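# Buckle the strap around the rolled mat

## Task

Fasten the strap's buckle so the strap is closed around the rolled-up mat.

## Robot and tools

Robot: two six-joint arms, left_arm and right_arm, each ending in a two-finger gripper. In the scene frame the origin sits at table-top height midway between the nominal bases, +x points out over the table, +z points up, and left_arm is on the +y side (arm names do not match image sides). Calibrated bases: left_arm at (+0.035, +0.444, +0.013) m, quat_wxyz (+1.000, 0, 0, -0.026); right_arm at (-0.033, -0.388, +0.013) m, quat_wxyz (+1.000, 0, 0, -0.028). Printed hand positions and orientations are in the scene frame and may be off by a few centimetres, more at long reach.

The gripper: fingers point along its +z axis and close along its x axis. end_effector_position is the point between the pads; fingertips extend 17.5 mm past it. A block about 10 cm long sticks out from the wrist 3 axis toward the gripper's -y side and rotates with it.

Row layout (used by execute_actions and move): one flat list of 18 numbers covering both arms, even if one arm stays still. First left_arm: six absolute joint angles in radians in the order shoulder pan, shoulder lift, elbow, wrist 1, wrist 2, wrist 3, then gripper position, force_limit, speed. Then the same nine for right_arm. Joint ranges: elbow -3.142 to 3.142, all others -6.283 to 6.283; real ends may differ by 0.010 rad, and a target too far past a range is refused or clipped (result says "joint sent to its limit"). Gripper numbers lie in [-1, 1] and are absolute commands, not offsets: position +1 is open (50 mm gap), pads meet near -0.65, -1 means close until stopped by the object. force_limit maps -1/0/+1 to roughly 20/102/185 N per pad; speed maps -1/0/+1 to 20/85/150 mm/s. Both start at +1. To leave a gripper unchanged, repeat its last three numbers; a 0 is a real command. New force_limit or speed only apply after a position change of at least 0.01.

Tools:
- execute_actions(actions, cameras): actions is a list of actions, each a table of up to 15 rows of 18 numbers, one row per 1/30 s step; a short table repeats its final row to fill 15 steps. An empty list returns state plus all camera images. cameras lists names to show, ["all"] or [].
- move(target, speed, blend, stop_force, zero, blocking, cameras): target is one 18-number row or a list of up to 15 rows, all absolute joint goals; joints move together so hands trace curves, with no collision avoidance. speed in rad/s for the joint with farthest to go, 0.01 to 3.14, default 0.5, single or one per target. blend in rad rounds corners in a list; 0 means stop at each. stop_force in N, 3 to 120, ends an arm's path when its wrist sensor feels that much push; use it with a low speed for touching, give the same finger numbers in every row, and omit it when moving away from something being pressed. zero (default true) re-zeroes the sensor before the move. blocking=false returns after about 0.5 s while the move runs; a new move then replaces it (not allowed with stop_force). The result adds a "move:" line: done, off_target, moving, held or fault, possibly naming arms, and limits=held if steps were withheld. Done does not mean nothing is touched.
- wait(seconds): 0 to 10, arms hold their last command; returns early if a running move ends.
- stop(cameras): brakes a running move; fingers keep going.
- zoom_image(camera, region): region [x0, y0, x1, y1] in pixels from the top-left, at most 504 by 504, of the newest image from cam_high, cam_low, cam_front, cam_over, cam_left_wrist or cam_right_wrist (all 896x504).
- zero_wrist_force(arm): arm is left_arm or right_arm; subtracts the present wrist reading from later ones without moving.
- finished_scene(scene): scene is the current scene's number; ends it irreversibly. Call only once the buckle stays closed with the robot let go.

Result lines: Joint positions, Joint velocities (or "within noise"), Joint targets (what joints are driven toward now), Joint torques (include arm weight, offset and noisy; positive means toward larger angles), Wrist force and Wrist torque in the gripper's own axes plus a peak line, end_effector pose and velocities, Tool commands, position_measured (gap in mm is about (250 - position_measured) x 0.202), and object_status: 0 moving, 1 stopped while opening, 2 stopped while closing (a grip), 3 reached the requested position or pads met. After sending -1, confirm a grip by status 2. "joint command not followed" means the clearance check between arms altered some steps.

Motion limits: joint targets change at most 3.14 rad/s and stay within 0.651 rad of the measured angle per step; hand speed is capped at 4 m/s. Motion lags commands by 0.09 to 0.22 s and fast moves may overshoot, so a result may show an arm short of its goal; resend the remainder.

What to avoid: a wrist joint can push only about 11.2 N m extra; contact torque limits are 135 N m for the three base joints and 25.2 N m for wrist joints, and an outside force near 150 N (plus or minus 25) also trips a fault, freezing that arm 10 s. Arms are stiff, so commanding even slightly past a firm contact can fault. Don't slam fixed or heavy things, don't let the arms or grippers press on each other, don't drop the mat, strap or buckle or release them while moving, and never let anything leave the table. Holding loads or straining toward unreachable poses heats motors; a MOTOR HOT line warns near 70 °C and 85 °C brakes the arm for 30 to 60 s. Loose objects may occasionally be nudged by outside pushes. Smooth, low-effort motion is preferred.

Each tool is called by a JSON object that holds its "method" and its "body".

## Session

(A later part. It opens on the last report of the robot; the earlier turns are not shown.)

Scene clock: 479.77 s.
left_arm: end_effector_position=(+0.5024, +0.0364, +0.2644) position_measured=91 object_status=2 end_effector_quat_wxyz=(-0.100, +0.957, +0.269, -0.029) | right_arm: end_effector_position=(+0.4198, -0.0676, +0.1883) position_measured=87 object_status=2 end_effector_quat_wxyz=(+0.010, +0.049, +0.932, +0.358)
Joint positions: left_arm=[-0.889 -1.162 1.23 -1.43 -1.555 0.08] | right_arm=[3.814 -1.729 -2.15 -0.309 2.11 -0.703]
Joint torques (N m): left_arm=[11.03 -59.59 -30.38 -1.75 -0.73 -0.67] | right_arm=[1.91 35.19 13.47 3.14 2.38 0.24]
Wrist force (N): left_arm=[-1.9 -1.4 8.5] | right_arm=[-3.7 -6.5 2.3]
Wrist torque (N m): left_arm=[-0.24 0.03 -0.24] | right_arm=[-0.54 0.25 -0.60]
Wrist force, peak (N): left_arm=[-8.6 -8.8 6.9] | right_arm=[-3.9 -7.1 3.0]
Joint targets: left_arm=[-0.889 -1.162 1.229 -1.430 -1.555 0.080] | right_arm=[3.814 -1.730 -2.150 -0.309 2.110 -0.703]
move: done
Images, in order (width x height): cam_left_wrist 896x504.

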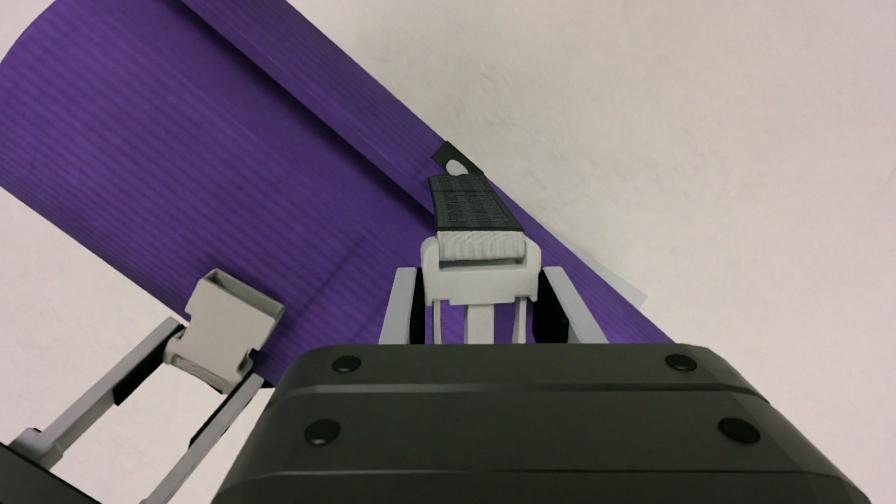

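{"method": "move", "body": {"target": [-0.8887,-1.1616,1.2294,-1.4299,-1.5546,0.08,-0.98,0.1,-1,3.8447,-1.7127,-2.2075,-0.1778,2.0330,-0.7174,-0.98,0.1,-1], "cameras": ["cam_left_wrist","cam_front","cam_over"], "speed": 0.2}}

{"method": "zoom_image", "body": {"camera": "cam_left_wrist", "region": [120, 220, 320, 380]}}

{"method": "zoom_image", "body": {"camera": "cam_front", "region": [400, 150, 520, 220]}}

Scene clock: 502.87 s.
left_arm: end_effector_position=(+0.5024, +0.0365, +0.2644) position_measured=91 object_status=2 end_effector_quat_wxyz=(-0.100, +0.957, +0.269, -0.029) | right_arm: end_effector_position=(+0.4199, -0.0679, +0.1885) position_measured=87 object_status=2 end_effector_quat_wxyz=(+0.067, +0.027, +0.930, +0.360)
Joint positions: left_arm=[-0.889 -1.162 1.229 -1.43 -1.555 0.08] | right_arm=[3.845 -1.713 -2.208 -0.178 2.033 -0.717]
Joint torques (N m): left_arm=[11.16 -59.39 -35.04 -0.45 2.2 -2.7] | right_arm=[-6.59 16.79 29.89 4.82 4.49 1.07]
Wrist force (N): left_arm=[-1.5 -0.7 8.8] | right_arm=[-3.3 -8.5 4.1]
Wrist torque (N m): left_arm=[-0.19 0.02 -0.24] | right_arm=[-0.54 0.28 -0.48]
Wrist force, peak (N): left_arm=[-1.5 -0.8 9.3] | right_arm=[-3.2 -8.6 4.1]
Joint targets: left_arm=[-0.889 -1.162 1.229 -1.430 -1.555 0.080] | right_arm=[3.845 -1.713 -2.208 -0.178 2.033 -0.717]
move: done
Images, in order (width x height): cam_front 896x504, cam_over 896x504, cam_left_wrist 896x504.

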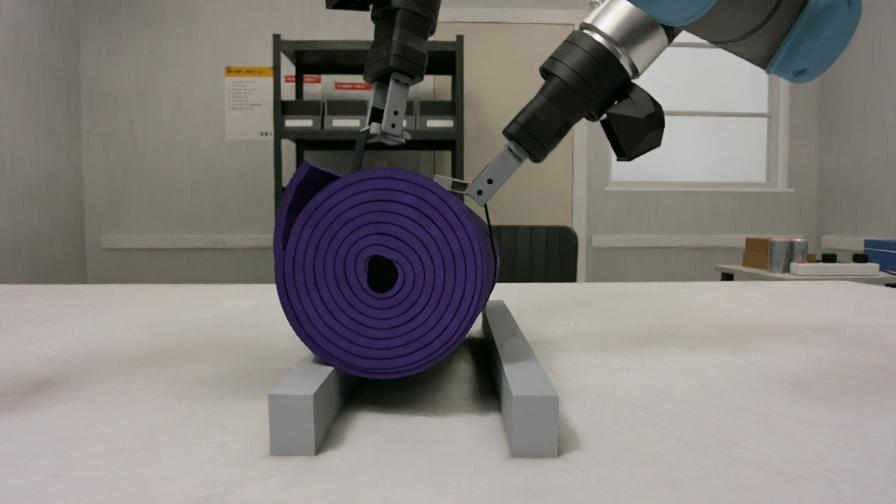

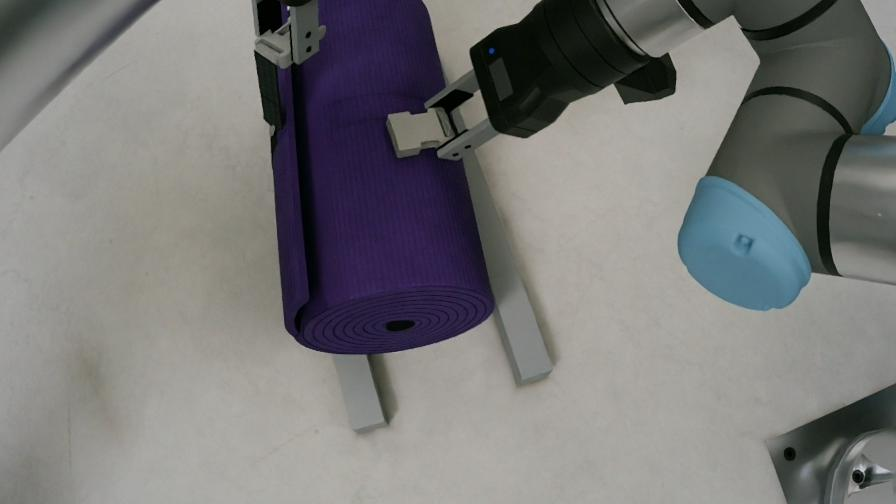

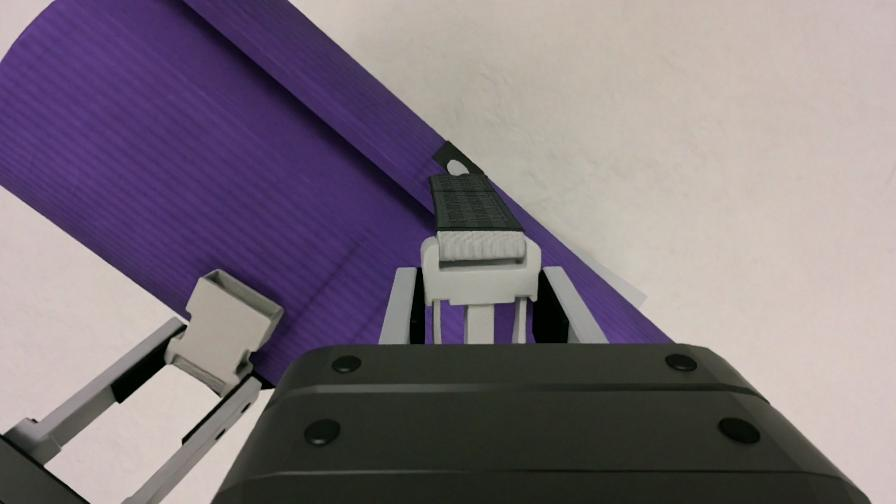

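Scaled by 2.520.

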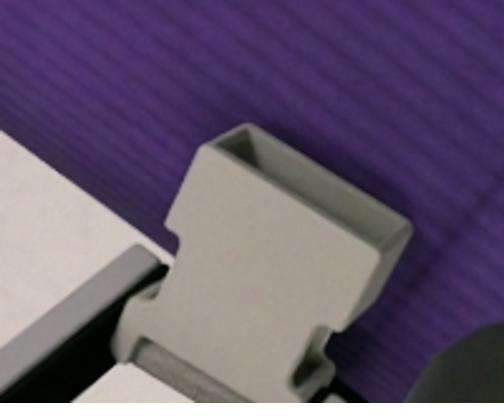

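Scaled by 4.200.

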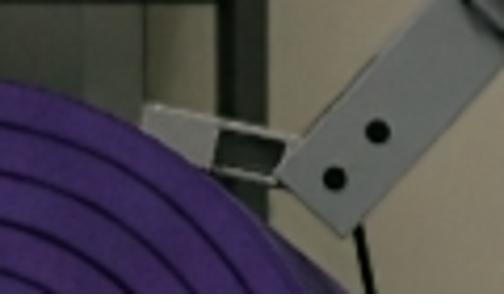

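{"method": "move", "body": {"target": [-0.7149,-1.4146,1.8781,-2.3472,-1.88,0.205,-0.98,0.1,-1,3.8447,-1.7127,-2.2075,-0.1778,2.0330,-0.7174,-0.98,0.1,-1], "cameras": ["cam_left_wrist","cam_front","cam_over"], "speed": 0.3}}

{"method": "zoom_image", "body": {"camera": "cam_left_wrist", "region": [120, 240, 320, 400]}}

{"method": "zoom_image", "body": {"camera": "cam_front", "region": [400, 150, 520, 220]}}

Scene clock: 510.93 s.
left_arm: end_effector_position=(+0.4963, +0.0751, +0.2156) position_measured=91 object_status=2 end_effector_quat_wxyz=(+0.208, +0.940, +0.265, -0.059) | right_arm: end_effector_position=(+0.4199, -0.0679, +0.1885) position_measured=87 object_status=2 end_effector_quat_wxyz=(+0.067, +0.027, +0.930, +0.360)
Joint positions: left_arm=[-0.715 -1.415 1.878 -2.347 -1.88 0.205] | right_arm=[3.845 -1.713 -2.207 -0.178 2.033 -0.717]
Joint torques (N m): left_arm=[-9.08 -26.69 -22.69 -2.77 1.12 -2.65] | right_arm=[-4.81 17.1 21.67 2.9 3.08 1.17]
Wrist force (N): left_arm=[-1.5 -2.4 1.6] | right_arm=[-2.6 -4.4 -0.2]
Wrist torque (N m): left_arm=[-0.28 0.13 -0.36] | right_arm=[-0.49 0.30 -0.47]
Wrist force, peak (N): left_arm=[-1.6 -0.9 9.0] | right_arm=[-3.2 -8.2 4.3]
Joint targets: left_arm=[-0.715 -1.415 1.878 -2.347 -1.880 0.205] | right_arm=[3.845 -1.713 -2.208 -0.178 2.033 -0.717]
move: done
Images, in order (width x height): cam_front 896x504, cam_over 896x504, cam_left_wrist 896x504.

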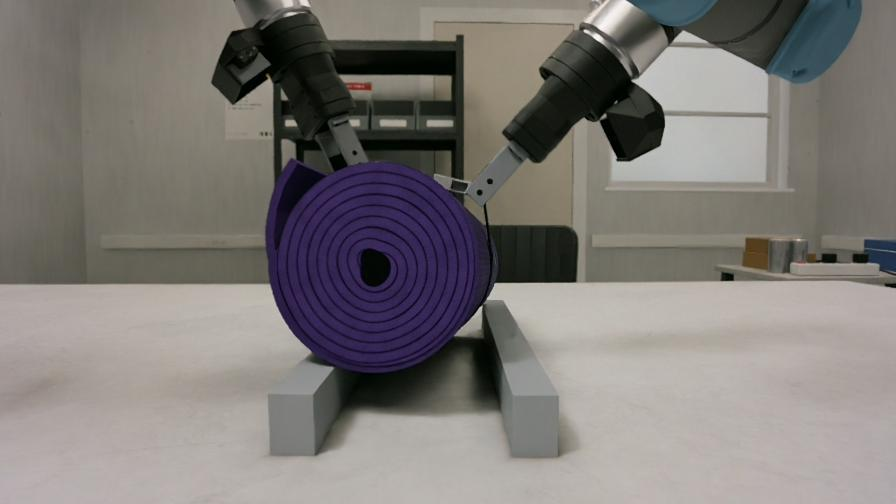

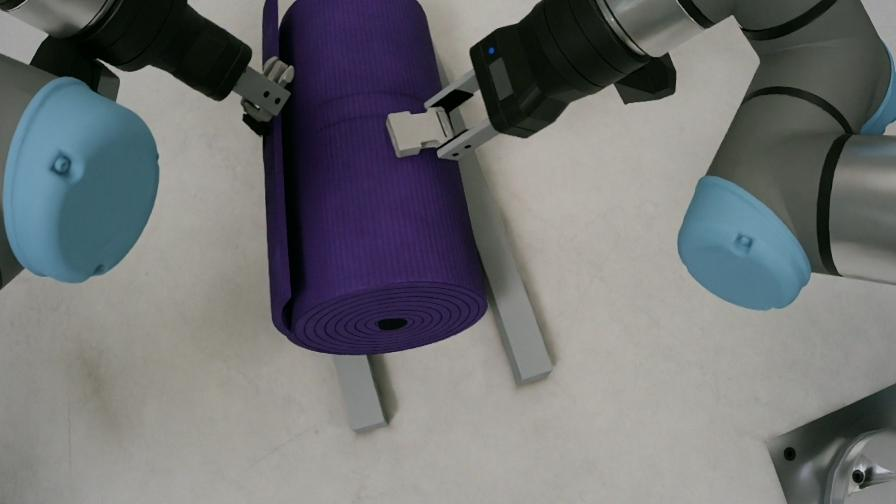

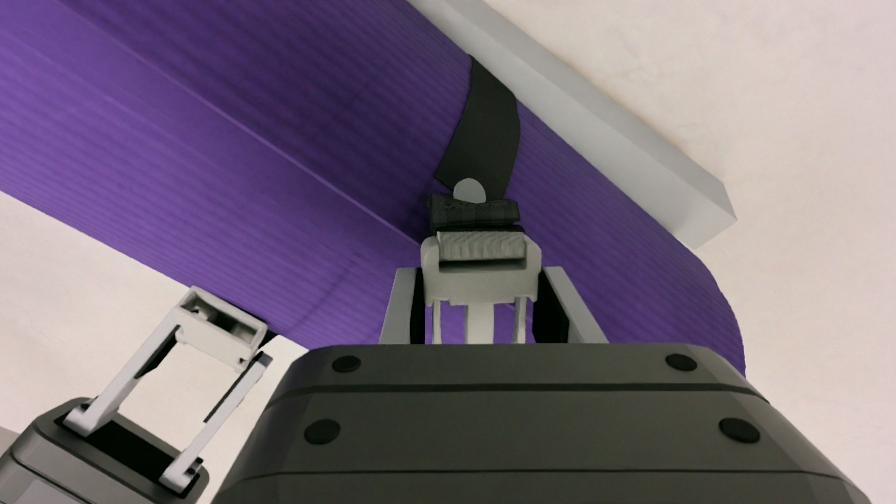

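Scaled by 2.520.

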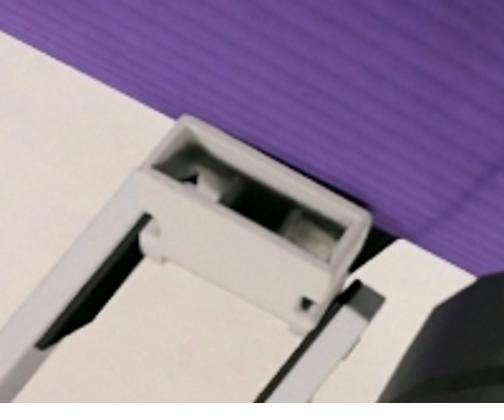

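Scaled by 4.200.

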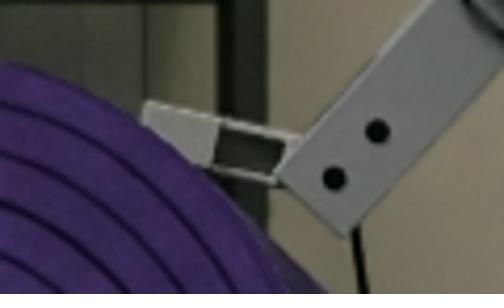

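{"method": "execute_actions", "body": {"actions": []}}

{"method": "zoom_image", "body": {"camera": "cam_low", "region": [440, 120, 660, 320]}}

{"method": "zoom_image", "body": {"camera": "cam_high", "region": [360, 130, 540, 340]}}

Scene clock: 516.90 s.
left_arm: end_effector_position=(+0.4963, +0.0750, +0.2155) position_measured=91 object_status=2 end_effector_quat_wxyz=(+0.208, +0.940, +0.265, -0.059) | right_arm: end_effector_position=(+0.4199, -0.0679, +0.1885) position_measured=87 object_status=2 end_effector_quat_wxyz=(+0.067, +0.027, +0.930, +0.360)
Joint positions: left_arm=[-0.715 -1.415 1.878 -2.347 -1.88 0.205] | right_arm=[3.845 -1.713 -2.207 -0.178 2.033 -0.717]
Joint velocities: within noise
Joint torques (N m): left_arm=[-9.23 -25.98 -17.27 -5.94 1.21 -2.7] | right_arm=[-3.98 18.48 15.19 2.84 2.22 1.09]
Motor temperatures (°C): left_arm=[26 30 27 33 34 33] | right_arm=[33 31 24 29 40 35]
Wrist force (N): left_arm=[-1.4 -2.4 1.5] | right_arm=[-2.6 -4.7 0.2]
Wrist torque (N m): left_arm=[-0.28 0.12 -0.35] | right_arm=[-0.52 0.30 -0.47]
Wrist force, peak (N): left_arm=[-1.3 -2.5 1.8] | right_arm=[-3.2 -5.8 1.3]
Joint targets: left_arm=[-0.715 -1.415 1.878 -2.347 -1.880 0.205] | right_arm=[3.845 -1.713 -2.208 -0.178 2.033 -0.717]
Tool commands: left_gripper/position=-0.98 left_gripper/force_limit=+0.1 left_gripper/speed=-1.0 right_gripper/position=-0.98 right_gripper/force_limit=+0.1 right_gripper/speed=-1.0

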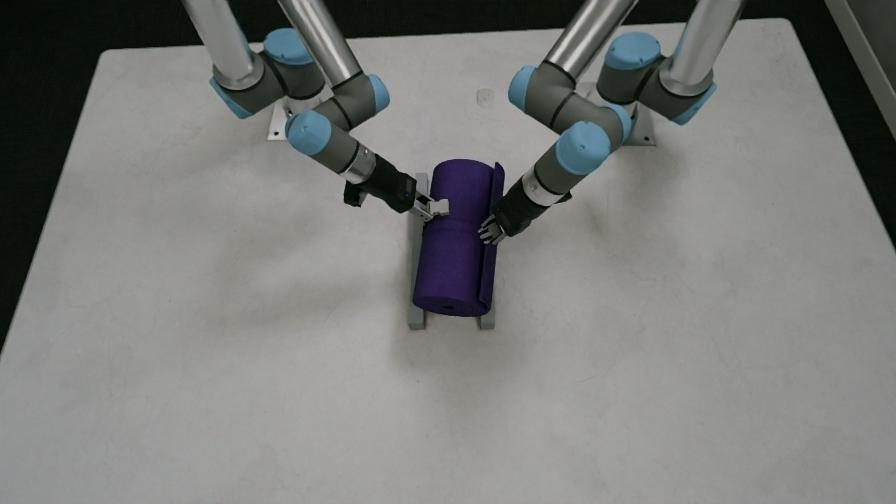

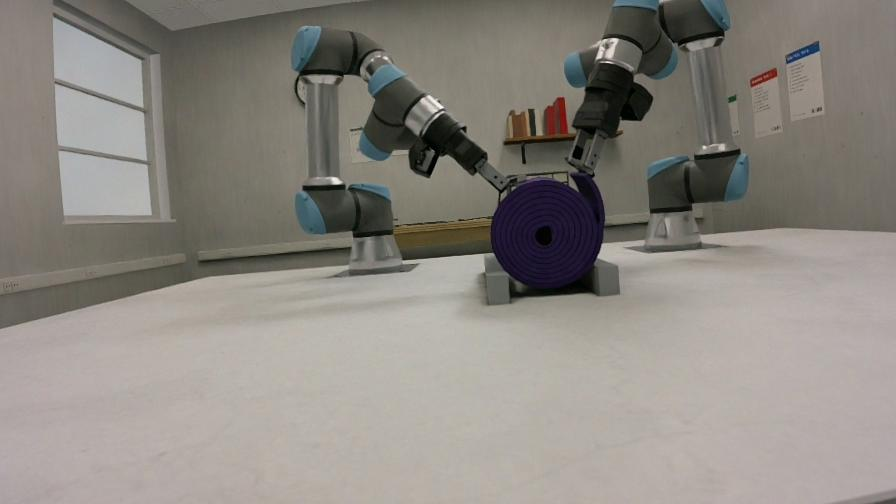

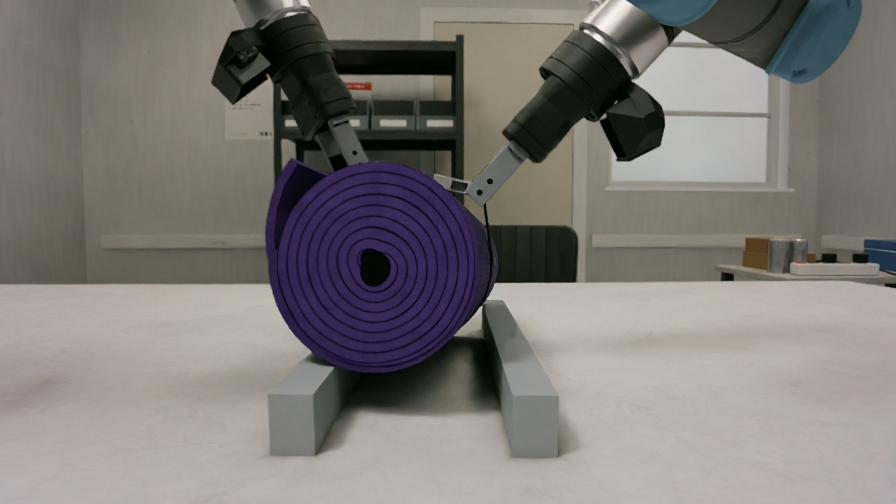

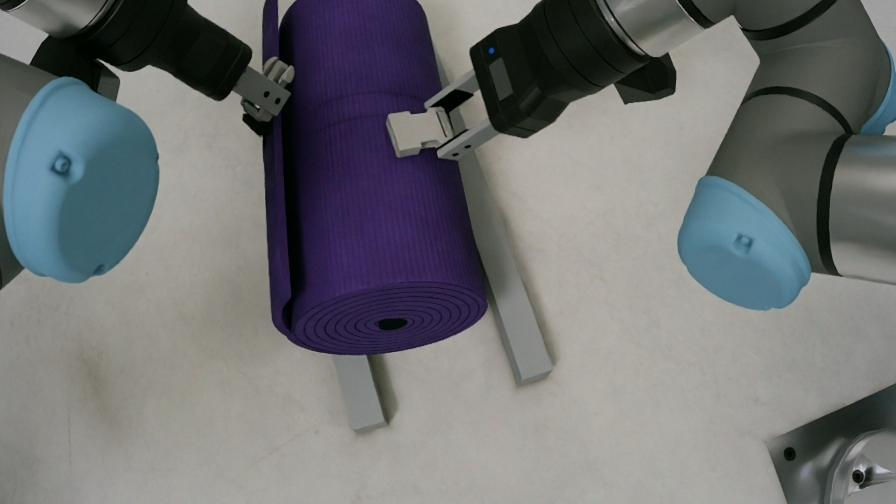

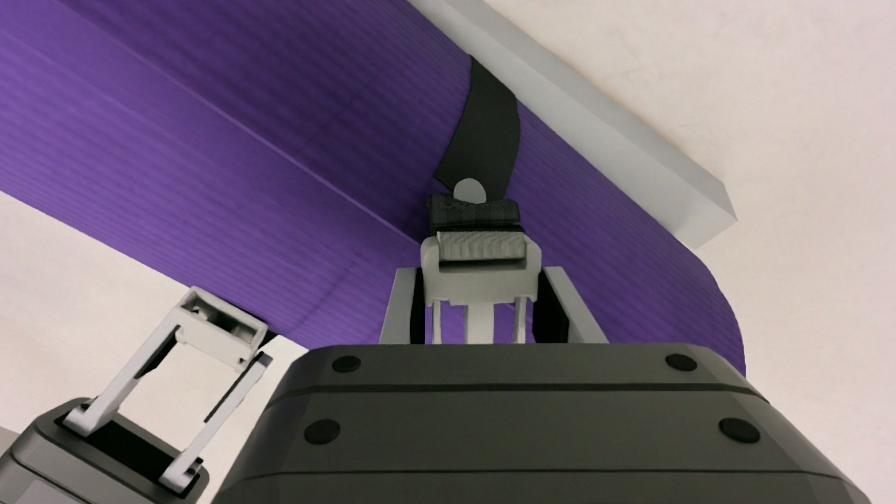

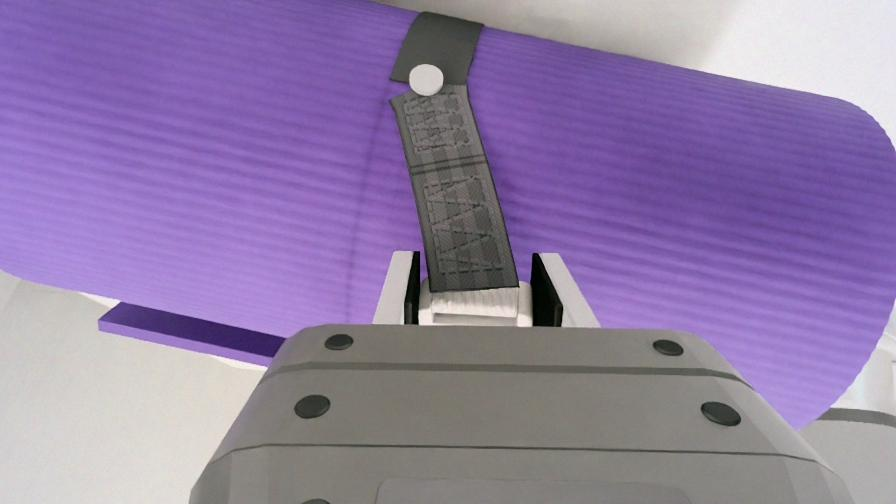

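Scaled by 2.291.

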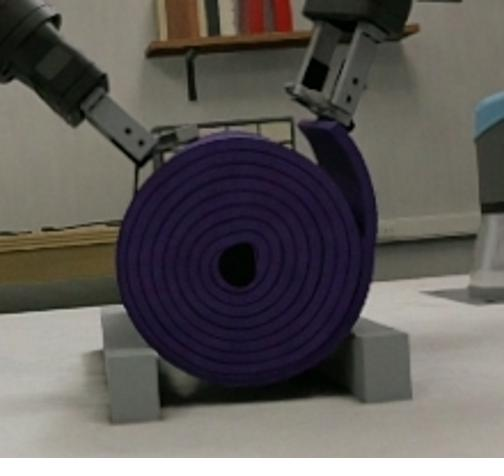

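Scaled by 2.400.

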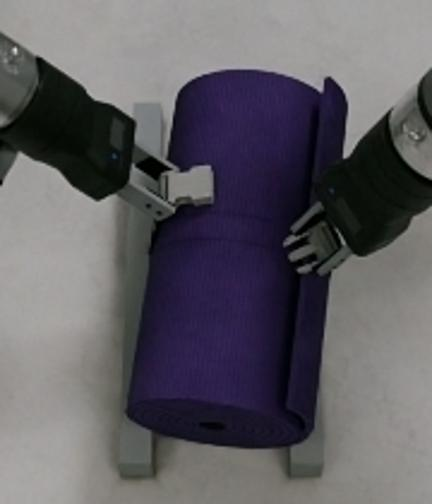

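{"method": "move", "body": {"target": [[-0.7717,-1.4461,1.9515,-2.4057,-1.8621,0.2,-0.98,0.1,-1,3.8447,-1.7127,-2.2075,-0.1778,2.0330,-0.7174,-0.98,0.1,-1],[-1.0628,-1.2695,1.5118,-1.5293,-1.4343,0.467,-0.98,0.1,-1,3.8447,-1.7127,-2.2075,-0.1778,2.0330,-0.7174,-0.98,0.1,-1]], "cameras": ["cam_high","cam_front","cam_over","cam_left_wrist"], "speed": 0.2}}

Scene clock: 534.80 s.
left_arm: end_effector_position=(+0.4203, +0.0413, +0.2126) position_measured=91 object_status=2 end_effector_quat_wxyz=(-0.156, +0.988, -0.015, -0.002) | right_arm: end_effector_position=(+0.4199, -0.0679, +0.1885) position_measured=87 object_status=2 end_effector_quat_wxyz=(+0.067, +0.027, +0.930, +0.360)
Joint positions: left_arm=[-1.063 -1.269 1.512 -1.529 -1.434 0.467] | right_arm=[3.845 -1.713 -2.208 -0.178 2.033 -0.717]
Joint torques (N m): left_arm=[9.42 -53.3 -19.33 -3.83 -2.1 -2.76] | right_arm=[-2.49 17.47 14.09 5.44 0.13 0.97]
Wrist force (N): left_arm=[1.3 0.3 5.5] | right_arm=[-1.4 -2.3 -0.2]
Wrist torque (N m): left_arm=[-0.18 0.10 -0.11] | right_arm=[-0.36 0.29 -0.49]
Wrist force, peak (N): left_arm=[2.3 1.0 7.0] | right_arm=[-3.1 -8.5 4.1]
Joint targets: left_arm=[-1.063 -1.270 1.512 -1.529 -1.434 0.467] | right_arm=[3.845 -1.713 -2.208 -0.178 2.033 -0.717]
move: done
Images, in order (width x height): cam_high 896x504, cam_front 896x504, cam_over 896x504, cam_left_wrist 896x504.

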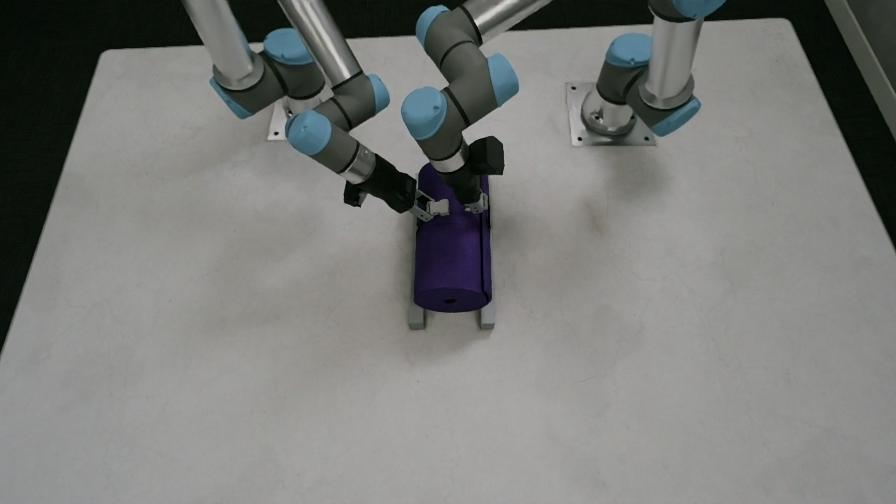

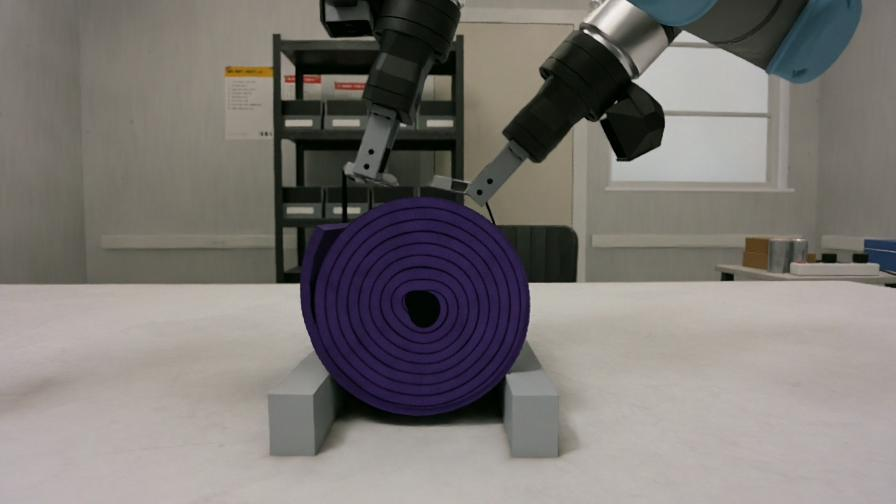

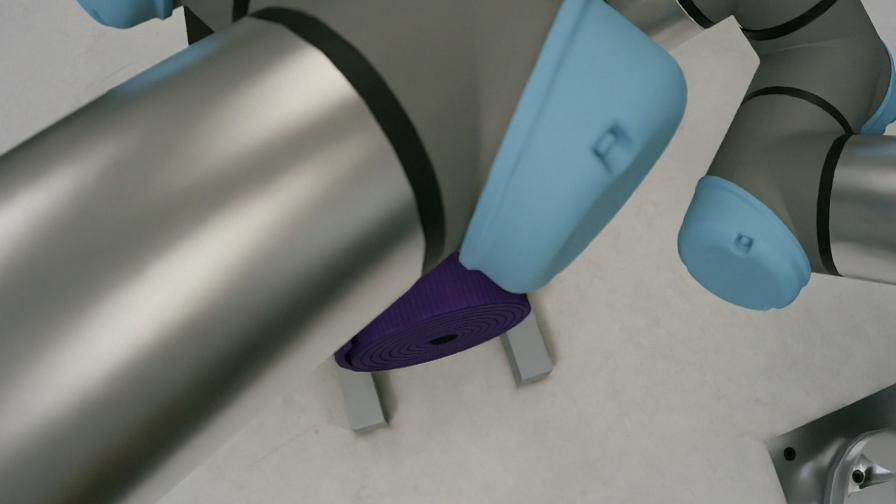

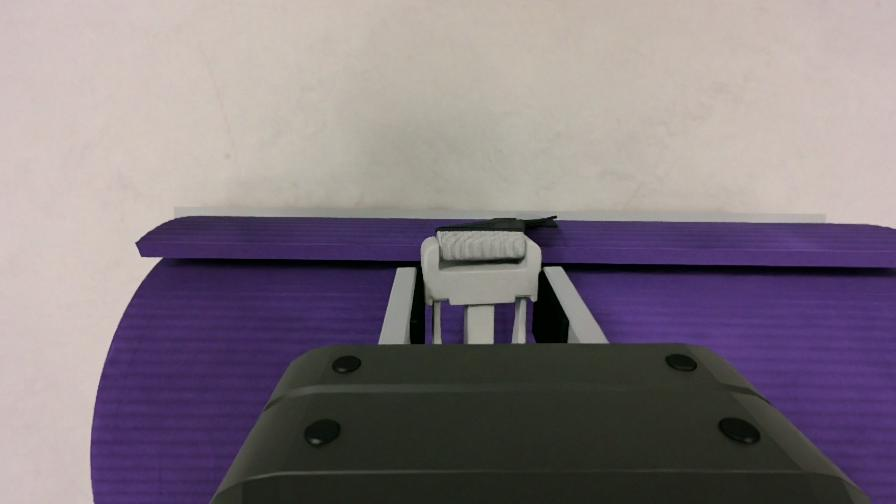

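{"method": "move", "body": {"target": [[-1.0687,-1.2264,1.4419,-1.5256,-1.4469,0.464,-0.98,0.1,-1,3.8447,-1.7127,-2.2075,-0.1778,2.0330,-0.7174,-0.98,0.1,-1],[-1.0708,-1.2141,1.4365,-1.5315,-1.4475,0.4618,-0.98,0.1,-1,3.8447,-1.7127,-2.2075,-0.1778,2.0330,-0.7174,-0.98,0.1,-1]], "cameras": ["cam_high","cam_front"], "speed": 0.2}}

{"method": "zoom_image", "body": {"camera": "cam_front", "region": [360, 140, 500, 220]}}

{"method": "zoom_image", "body": {"camera": "cam_high", "region": [410, 180, 490, 240]}}

{"method": "move", "body": {"target": [-1.0844,-1.1743,1.3915,-1.5248,-1.4510,0.4488,-0.98,0.1,-1,3.8447,-1.7127,-2.2075,-0.1778,2.0330,-0.7174,-0.98,0.1,-1], "speed": 0.05, "stop_force": 12}}

Scene clock: 545.33 s.
left_arm: end_effector_position=(+0.4271, +0.0096, +0.2128) position_measured=91 object_status=2 end_effector_quat_wxyz=(-0.144, +0.990, -0.015, -0.002) end_effector_velocity=(-0.001, +0.001, +0.002) end_effector_angular_velocity=(-0.001, +0.001, +0.001) | right_arm: end_effector_position=(+0.4199, -0.0679, +0.1885) position_measured=87 object_status=2 end_effector_quat_wxyz=(+0.067, +0.027, +0.930, +0.360)
Joint positions: left_arm=[-1.071 -1.214 1.436 -1.532 -1.447 0.462] | right_arm=[3.845 -1.713 -2.208 -0.178 2.033 -0.717]
Joint velocities: left_arm=[0.001 -0.005 0.001 0.003 -0.001 0] | right_arm=[within noise]
Joint torques (N m): left_arm=[3.61 -54.02 -18.44 0.18 -1.94 0.12] | right_arm=[-1.74 18.08 14.21 5.37 -0.98 0.98]
Wrist force (N): left_arm=[0.9 -1.1 5.3] | right_arm=[-2.3 -6.2 2.3]
Wrist torque (N m): left_arm=[-0.12 0.06 -0.02] | right_arm=[-0.43 0.32 -0.48]
Wrist force, peak (N): left_arm=[2.3 0.1 7.9] | right_arm=[-2.1 -6.4 2.5]
Joint targets: left_arm=[-1.071 -1.214 1.437 -1.532 -1.448 0.462] | right_arm=[3.845 -1.713 -2.208 -0.178 2.033 -0.717]
move: done
Images, in order (width x height): cam_high 896x504, cam_front 896x504.

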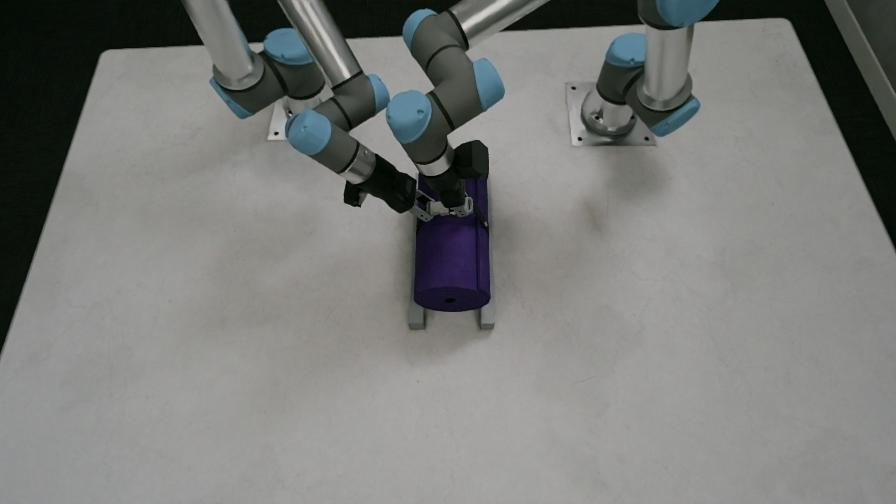

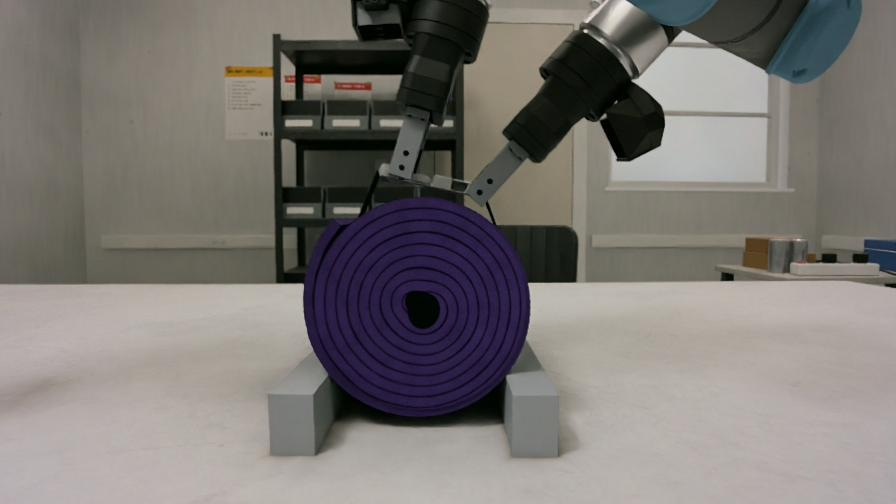

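Scaled by 3.600.

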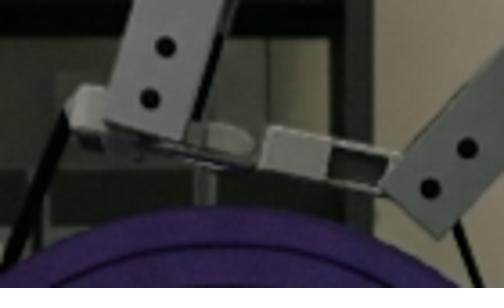

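Scaled by 6.300.

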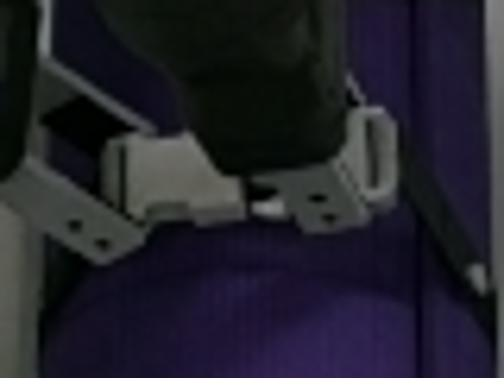

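Scene clock: 546.47 s.
left_arm: end_effector_position=(+0.4271, +0.0073, +0.2122) position_measured=91 object_status=2 end_effector_quat_wxyz=(-0.144, +0.989, -0.015, -0.002) | right_arm: end_effector_position=(+0.4199, -0.0679, +0.1885) position_measured=87 object_status=2 end_effector_quat_wxyz=(+0.067, +0.027, +0.930, +0.360)
Joint positions: left_arm=[-1.072 -1.209 1.431 -1.53 -1.448 0.46] | right_arm=[3.845 -1.713 -2.208 -0.178 2.033 -0.717]
Joint torques (N m): left_arm=[4.93 -42.83 -33.65 -7.13 -0.63 2.64] | right_arm=[11.59 20.13 32.1 7.22 5.37 0.93]
Wrist force (N): left_arm=[0.7 -11.6 5.1] | right_arm=[-1.7 -14.8 -3.5]
Wrist torque (N m): left_arm=[-0.09 0.04 -0.18] | right_arm=[-0.56 0.24 -0.40]
Wrist force, peak (N): left_arm=[0.8 -22.4 6.3] | right_arm=[-1.6 -24.2 -9.3]
Joint targets: left_arm=[-1.072 -1.209 1.431 -1.530 -1.448 0.460] | right_arm=[3.845 -1.713 -2.208 -0.178 2.033 -0.717]
move: contact (left_arm); left_arm: the elbow is farthest, 0.039 rad from its target

{"method": "move", "body": {"target": [-1.0722,-1.2154,1.4365,-1.5296,-1.4478,0.4302,-0.98,0.1,-1,3.8447,-1.7127,-2.2075,-0.1778,2.0330,-0.7174,-0.98,0.1,-1], "speed": 0.1}}

{"method": "move", "body": {"target": [-1.0858,-1.1756,1.3915,-1.5229,-1.4513,0.4172,-0.98,0.1,-1,3.8447,-1.7127,-2.2075,-0.1778,2.0330,-0.7174,-0.98,0.1,-1], "speed": 0.05, "stop_force": 12}}

{"method": "move", "body": {"target": [-1.0722,-1.2160,1.4422,-1.5365,-1.4478,0.4299,-0.98,0.1,-1,3.8447,-1.7127,-2.2075,-0.1778,2.0330,-0.7174,-0.98,0.1,-1], "speed": 0.1}}

{"method": "move", "body": {"target": [-1.0858,-1.1762,1.3972,-1.5298,-1.4513,0.4169,-0.98,0.1,-1,3.8447,-1.7127,-2.2075,-0.1778,2.0330,-0.7174,-0.98,0.1,-1], "speed": 0.05, "stop_force": 12}}

Scene clock: 565.67 s.
left_arm: end_effector_position=(+0.4261, +0.0098, +0.2134) position_measured=91 object_status=2 end_effector_quat_wxyz=(-0.144, +0.990, +0.000, +0.000) end_effector_velocity=(+0.000, +0.000, -0.001) end_effector_angular_velocity=(+0.001, +0.004, -0.005) | right_arm: end_effector_position=(+0.4199, -0.0679, +0.1885) position_measured=87 object_status=2 end_effector_quat_wxyz=(+0.067, +0.027, +0.930, +0.360)
Joint positions: left_arm=[-1.072 -1.216 1.437 -1.53 -1.448 0.43] | right_arm=[3.845 -1.713 -2.207 -0.178 2.033 -0.717]
Joint velocities: left_arm=[0 0 0.001 0 -0.001 0.006] | right_arm=[within noise]
Joint torques (N m): left_arm=[9.74 -45.78 -26.29 0.08 1.85 2.32] | right_arm=[0.39 28.46 20.48 4 1.36 0.97]
Wrist force (N): left_arm=[0.4 -1.4 4.4] | right_arm=[-1.4 -4.0 1.1]
Wrist torque (N m): left_arm=[-0.11 0.05 -0.02] | right_arm=[-0.24 0.28 -0.48]
Wrist force, peak (N): left_arm=[1.0 -11.9 6.3] | right_arm=[-2.1 -16.2 -2.7]
Joint targets: left_arm=[-1.072 -1.215 1.437 -1.530 -1.448 0.430] | right_arm=[3.845 -1.713 -2.208 -0.178 2.033 -0.717]
move: done

Scene clock: 566.87 s.
left_arm: end_effector_position=(+0.4263, +0.0067, +0.2128) position_measured=91 object_status=2 end_effector_quat_wxyz=(-0.144, +0.990, +0.000, +0.000) | right_arm: end_effector_position=(+0.4199, -0.0679, +0.1885) position_measured=87 object_status=2 end_effector_quat_wxyz=(+0.067, +0.027, +0.930, +0.360)
Joint positions: left_arm=[-1.074 -1.209 1.429 -1.528 -1.448 0.428] | right_arm=[3.845 -1.713 -2.207 -0.178 2.033 -0.717]
Joint torques (N m): left_arm=[5.18 -42.44 -33.09 -7.04 0.96 2.47] | right_arm=[11.22 31.37 16.85 7.05 5.53 0.91]
Wrist force (N): left_arm=[0.8 -10.7 5.3] | right_arm=[-1.9 -12.8 -3.2]
Wrist torque (N m): left_arm=[-0.09 0.06 -0.17] | right_arm=[-0.36 0.25 -0.40]
Wrist force, peak (N): left_arm=[1.1 -21.5 7.0] | right_arm=[-2.7 -22.5 -7.8]
Joint targets: left_arm=[-1.074 -1.209 1.429 -1.528 -1.448 0.428] | right_arm=[3.845 -1.713 -2.208 -0.178 2.033 -0.717]
move: contact (left_arm); left_arm: the elbow is farthest, 0.038 rad from its target

Scene clock: 567.57 s.
left_arm: end_effector_position=(+0.4260, +0.0100, +0.2116) position_measured=91 object_status=2 end_effector_quat_wxyz=(-0.143, +0.990, +0.000, +0.000) | right_arm: end_effector_position=(+0.4199, -0.0679, +0.1885) position_measured=87 object_status=2 end_effector_quat_wxyz=(+0.067, +0.027, +0.930, +0.360)
Joint positions: left_arm=[-1.072 -1.216 1.442 -1.537 -1.448 0.43] | right_arm=[3.845 -1.713 -2.207 -0.178 2.033 -0.717]
Joint torques (N m): left_arm=[7.98 -44.79 -29.9 -3.37 1.88 2.26] | right_arm=[1.7 33.15 17.55 3.44 0.64 0.9]
Wrist force (N): left_arm=[0.0 -1.7 3.8] | right_arm=[-2.6 -4.5 1.3]
Wrist torque (N m): left_arm=[-0.14 0.08 -0.15] | right_arm=[-0.33 0.47 -0.48]
Wrist force, peak (N): left_arm=[1.5 -10.5 6.3] | right_arm=[-2.3 -14.2 -2.5]
Joint targets: left_arm=[-1.072 -1.216 1.442 -1.536 -1.448 0.430] | right_arm=[3.845 -1.713 -2.208 -0.178 2.033 -0.717]
move: done

Scene clock: 568.77 s.
left_arm: end_effector_position=(+0.4262, +0.0072, +0.2111) position_measured=91 object_status=2 end_effector_quat_wxyz=(-0.143, +0.990, +0.000, +0.000) | right_arm: end_effector_position=(+0.4199, -0.0679, +0.1884) position_measured=87 object_status=2 end_effector_quat_wxyz=(+0.067, +0.027, +0.930, +0.360)
Joint positions: left_arm=[-1.074 -1.21 1.436 -1.536 -1.448 0.428] | right_arm=[3.845 -1.713 -2.208 -0.178 2.033 -0.717]
Joint torques (N m): left_arm=[5.04 -42.42 -33.07 -5.7 0.67 2.56] | right_arm=[7.51 35.54 26.74 7.11 5.47 0.89]
Wrist force (N): left_arm=[0.6 -11.7 5.1] | right_arm=[-3.0 -13.9 -4.0]
Wrist torque (N m): left_arm=[-0.12 0.06 -0.18] | right_arm=[-0.47 0.42 -0.39]
Wrist force, peak (N): left_arm=[1.5 -23.3 6.8] | right_arm=[-4.0 -24.9 -8.9]
Joint targets: left_arm=[-1.074 -1.210 1.436 -1.536 -1.448 0.428] | right_arm=[3.845 -1.713 -2.208 -0.178 2.033 -0.717]
move: contact (left_arm); left_arm: the elbow is farthest, 0.039 rad from its target

{"method": "execute_actions", "body": {"actions": [], "cameras": ["cam_high","cam_front"]}}

{"method": "zoom_image", "body": {"camera": "cam_high", "region": [420, 195, 480, 225]}}

{"method": "zoom_image", "body": {"camera": "cam_front", "region": [375, 160, 475, 210]}}

Scene clock: 575.90 s.
left_arm: end_effector_position=(+0.4262, +0.0072, +0.2111) position_measured=91 object_status=2 end_effector_quat_wxyz=(-0.143, +0.990, +0.000, +0.000) | right_arm: end_effector_position=(+0.4199, -0.0679, +0.1885) position_measured=87 object_status=2 end_effector_quat_wxyz=(+0.067, +0.027, +0.930, +0.360)
Joint positions: left_arm=[-1.074 -1.21 1.436 -1.536 -1.448 0.428] | right_arm=[3.845 -1.713 -2.208 -0.178 2.033 -0.717]
Joint velocities: within noise
Joint torques (N m): left_arm=[5.18 -41.37 -33.25 -3.05 0.4 2.26] | right_arm=[11.88 37.38 32.4 6.27 4.62 0.85]
Motor temperatures (°C): left_arm=[26 30 27 33 34 33] | right_arm=[32 31 24 29 40 34]
Wrist force (N): left_arm=[0.6 -12.3 5.1] | right_arm=[-3.2 -14.3 -3.8]
Wrist torque (N m): left_arm=[-0.16 0.06 -0.19] | right_arm=[-0.49 0.46 -0.39]
Wrist force, peak (N): left_arm=[1.3 -11.8 6.7] | right_arm=[-3.7 -15.6 -2.8]
Joint targets: left_arm=[-1.074 -1.210 1.436 -1.536 -1.448 0.428] | right_arm=[3.845 -1.713 -2.208 -0.178 2.033 -0.717]
Tool commands: left_gripper/position=-0.98 left_gripper/force_limit=+0.1 left_gripper/speed=-1.0 right_gripper/position=-0.98 right_gripper/force_limit=+0.1 right_gripper/speed=-1.0
Images, in order (width x height): cam_high 896x504, cam_front 896x504.

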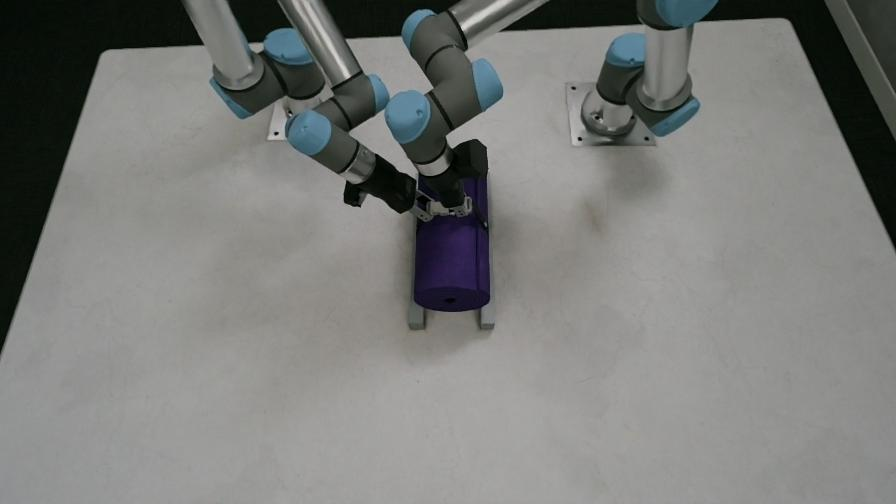

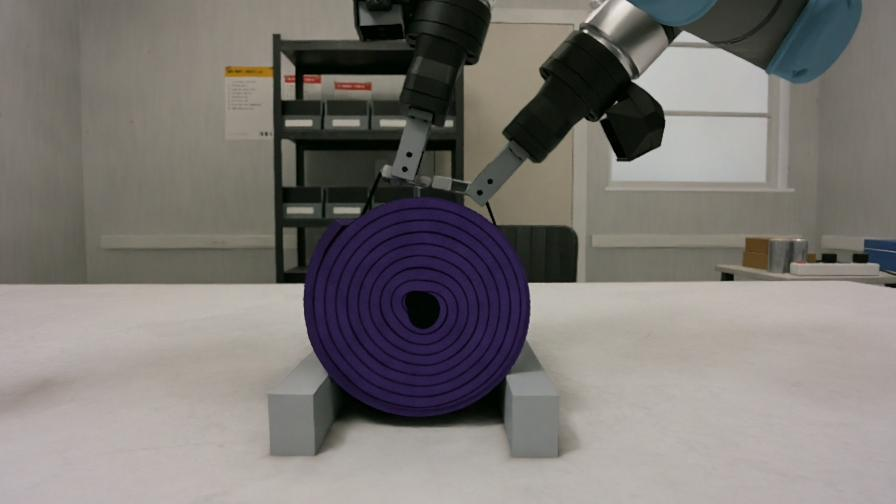

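Scaled by 8.400.

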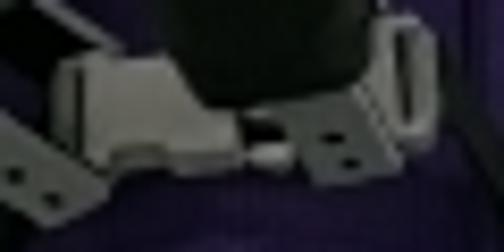

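Scaled by 5.040.

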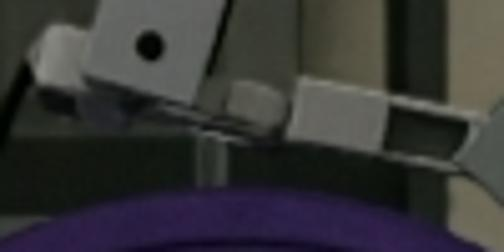

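{"method": "move", "body": {"target": [-1.0750,-1.2186,1.4422,-1.5327,-1.4484,0.4267,-0.98,0.1,-1,3.8447,-1.7127,-2.2075,-0.1778,2.0330,-0.7174,-0.98,0.1,-1], "speed": 0.1}}

{"method": "move", "body": {"target": [-1.0886,-1.1788,1.3972,-1.5260,-1.4519,0.4137,-0.98,0.1,-1,3.8447,-1.7127,-2.2075,-0.1778,2.0330,-0.7174,-0.98,0.1,-1], "speed": 0.05, "stop_force": 12}}

Scene clock: 585.27 s.
left_arm: end_effector_position=(+0.4242, +0.0098, +0.2130) position_measured=91 object_status=2 end_effector_quat_wxyz=(-0.144, +0.990, +0.001, +0.000) | right_arm: end_effector_position=(+0.4199, -0.0679, +0.1885) position_measured=87 object_status=2 end_effector_quat_wxyz=(+0.067, +0.027, +0.930, +0.360)
Joint positions: left_arm=[-1.075 -1.219 1.442 -1.533 -1.448 0.427] | right_arm=[3.845 -1.713 -2.207 -0.178 2.033 -0.717]
Joint torques (N m): left_arm=[-8.66 -44 -25.58 -0.44 -2.03 -2.47] | right_arm=[0.79 36 21.54 5.05 3.56 0.85]
Wrist force (N): left_arm=[1.2 -1.4 5.6] | right_arm=[-3.5 -4.7 2.2]
Wrist torque (N m): left_arm=[-0.18 0.06 -0.02] | right_arm=[-0.22 0.52 -0.48]
Wrist force, peak (N): left_arm=[1.3 -11.9 6.5] | right_arm=[-3.8 -15.6 -2.9]
Joint targets: left_arm=[-1.075 -1.219 1.442 -1.533 -1.448 0.427] | right_arm=[3.845 -1.713 -2.208 -0.178 2.033 -0.717]
move: done

Scene clock: 586.43 s.
left_arm: end_effector_position=(+0.4242, +0.0070, +0.2124) position_measured=91 object_status=2 end_effector_quat_wxyz=(-0.144, +0.990, +0.001, +0.000) | right_arm: end_effector_position=(+0.4199, -0.0679, +0.1885) position_measured=87 object_status=2 end_effector_quat_wxyz=(+0.067, +0.027, +0.930, +0.360)
Joint positions: left_arm=[-1.077 -1.213 1.436 -1.532 -1.449 0.425] | right_arm=[3.845 -1.713 -2.207 -0.178 2.033 -0.717]
Joint torques (N m): left_arm=[5.3 -42.63 -33.43 -6.17 -1.18 2.57] | right_arm=[10.34 33.87 16.57 7.03 3.32 0.78]
Wrist force (N): left_arm=[1.8 -10.2 6.4] | right_arm=[-3.7 -12.6 -2.1]
Wrist torque (N m): left_arm=[-0.19 0.01 -0.15] | right_arm=[-0.32 0.48 -0.42]
Wrist force, peak (N): left_arm=[2.4 -21.9 7.5] | right_arm=[-3.7 -22.2 -8.9]
Joint targets: left_arm=[-1.077 -1.213 1.436 -1.532 -1.449 0.425] | right_arm=[3.845 -1.713 -2.208 -0.178 2.033 -0.717]
move: contact (left_arm); left_arm: the elbow is farthest, 0.039 rad from its target


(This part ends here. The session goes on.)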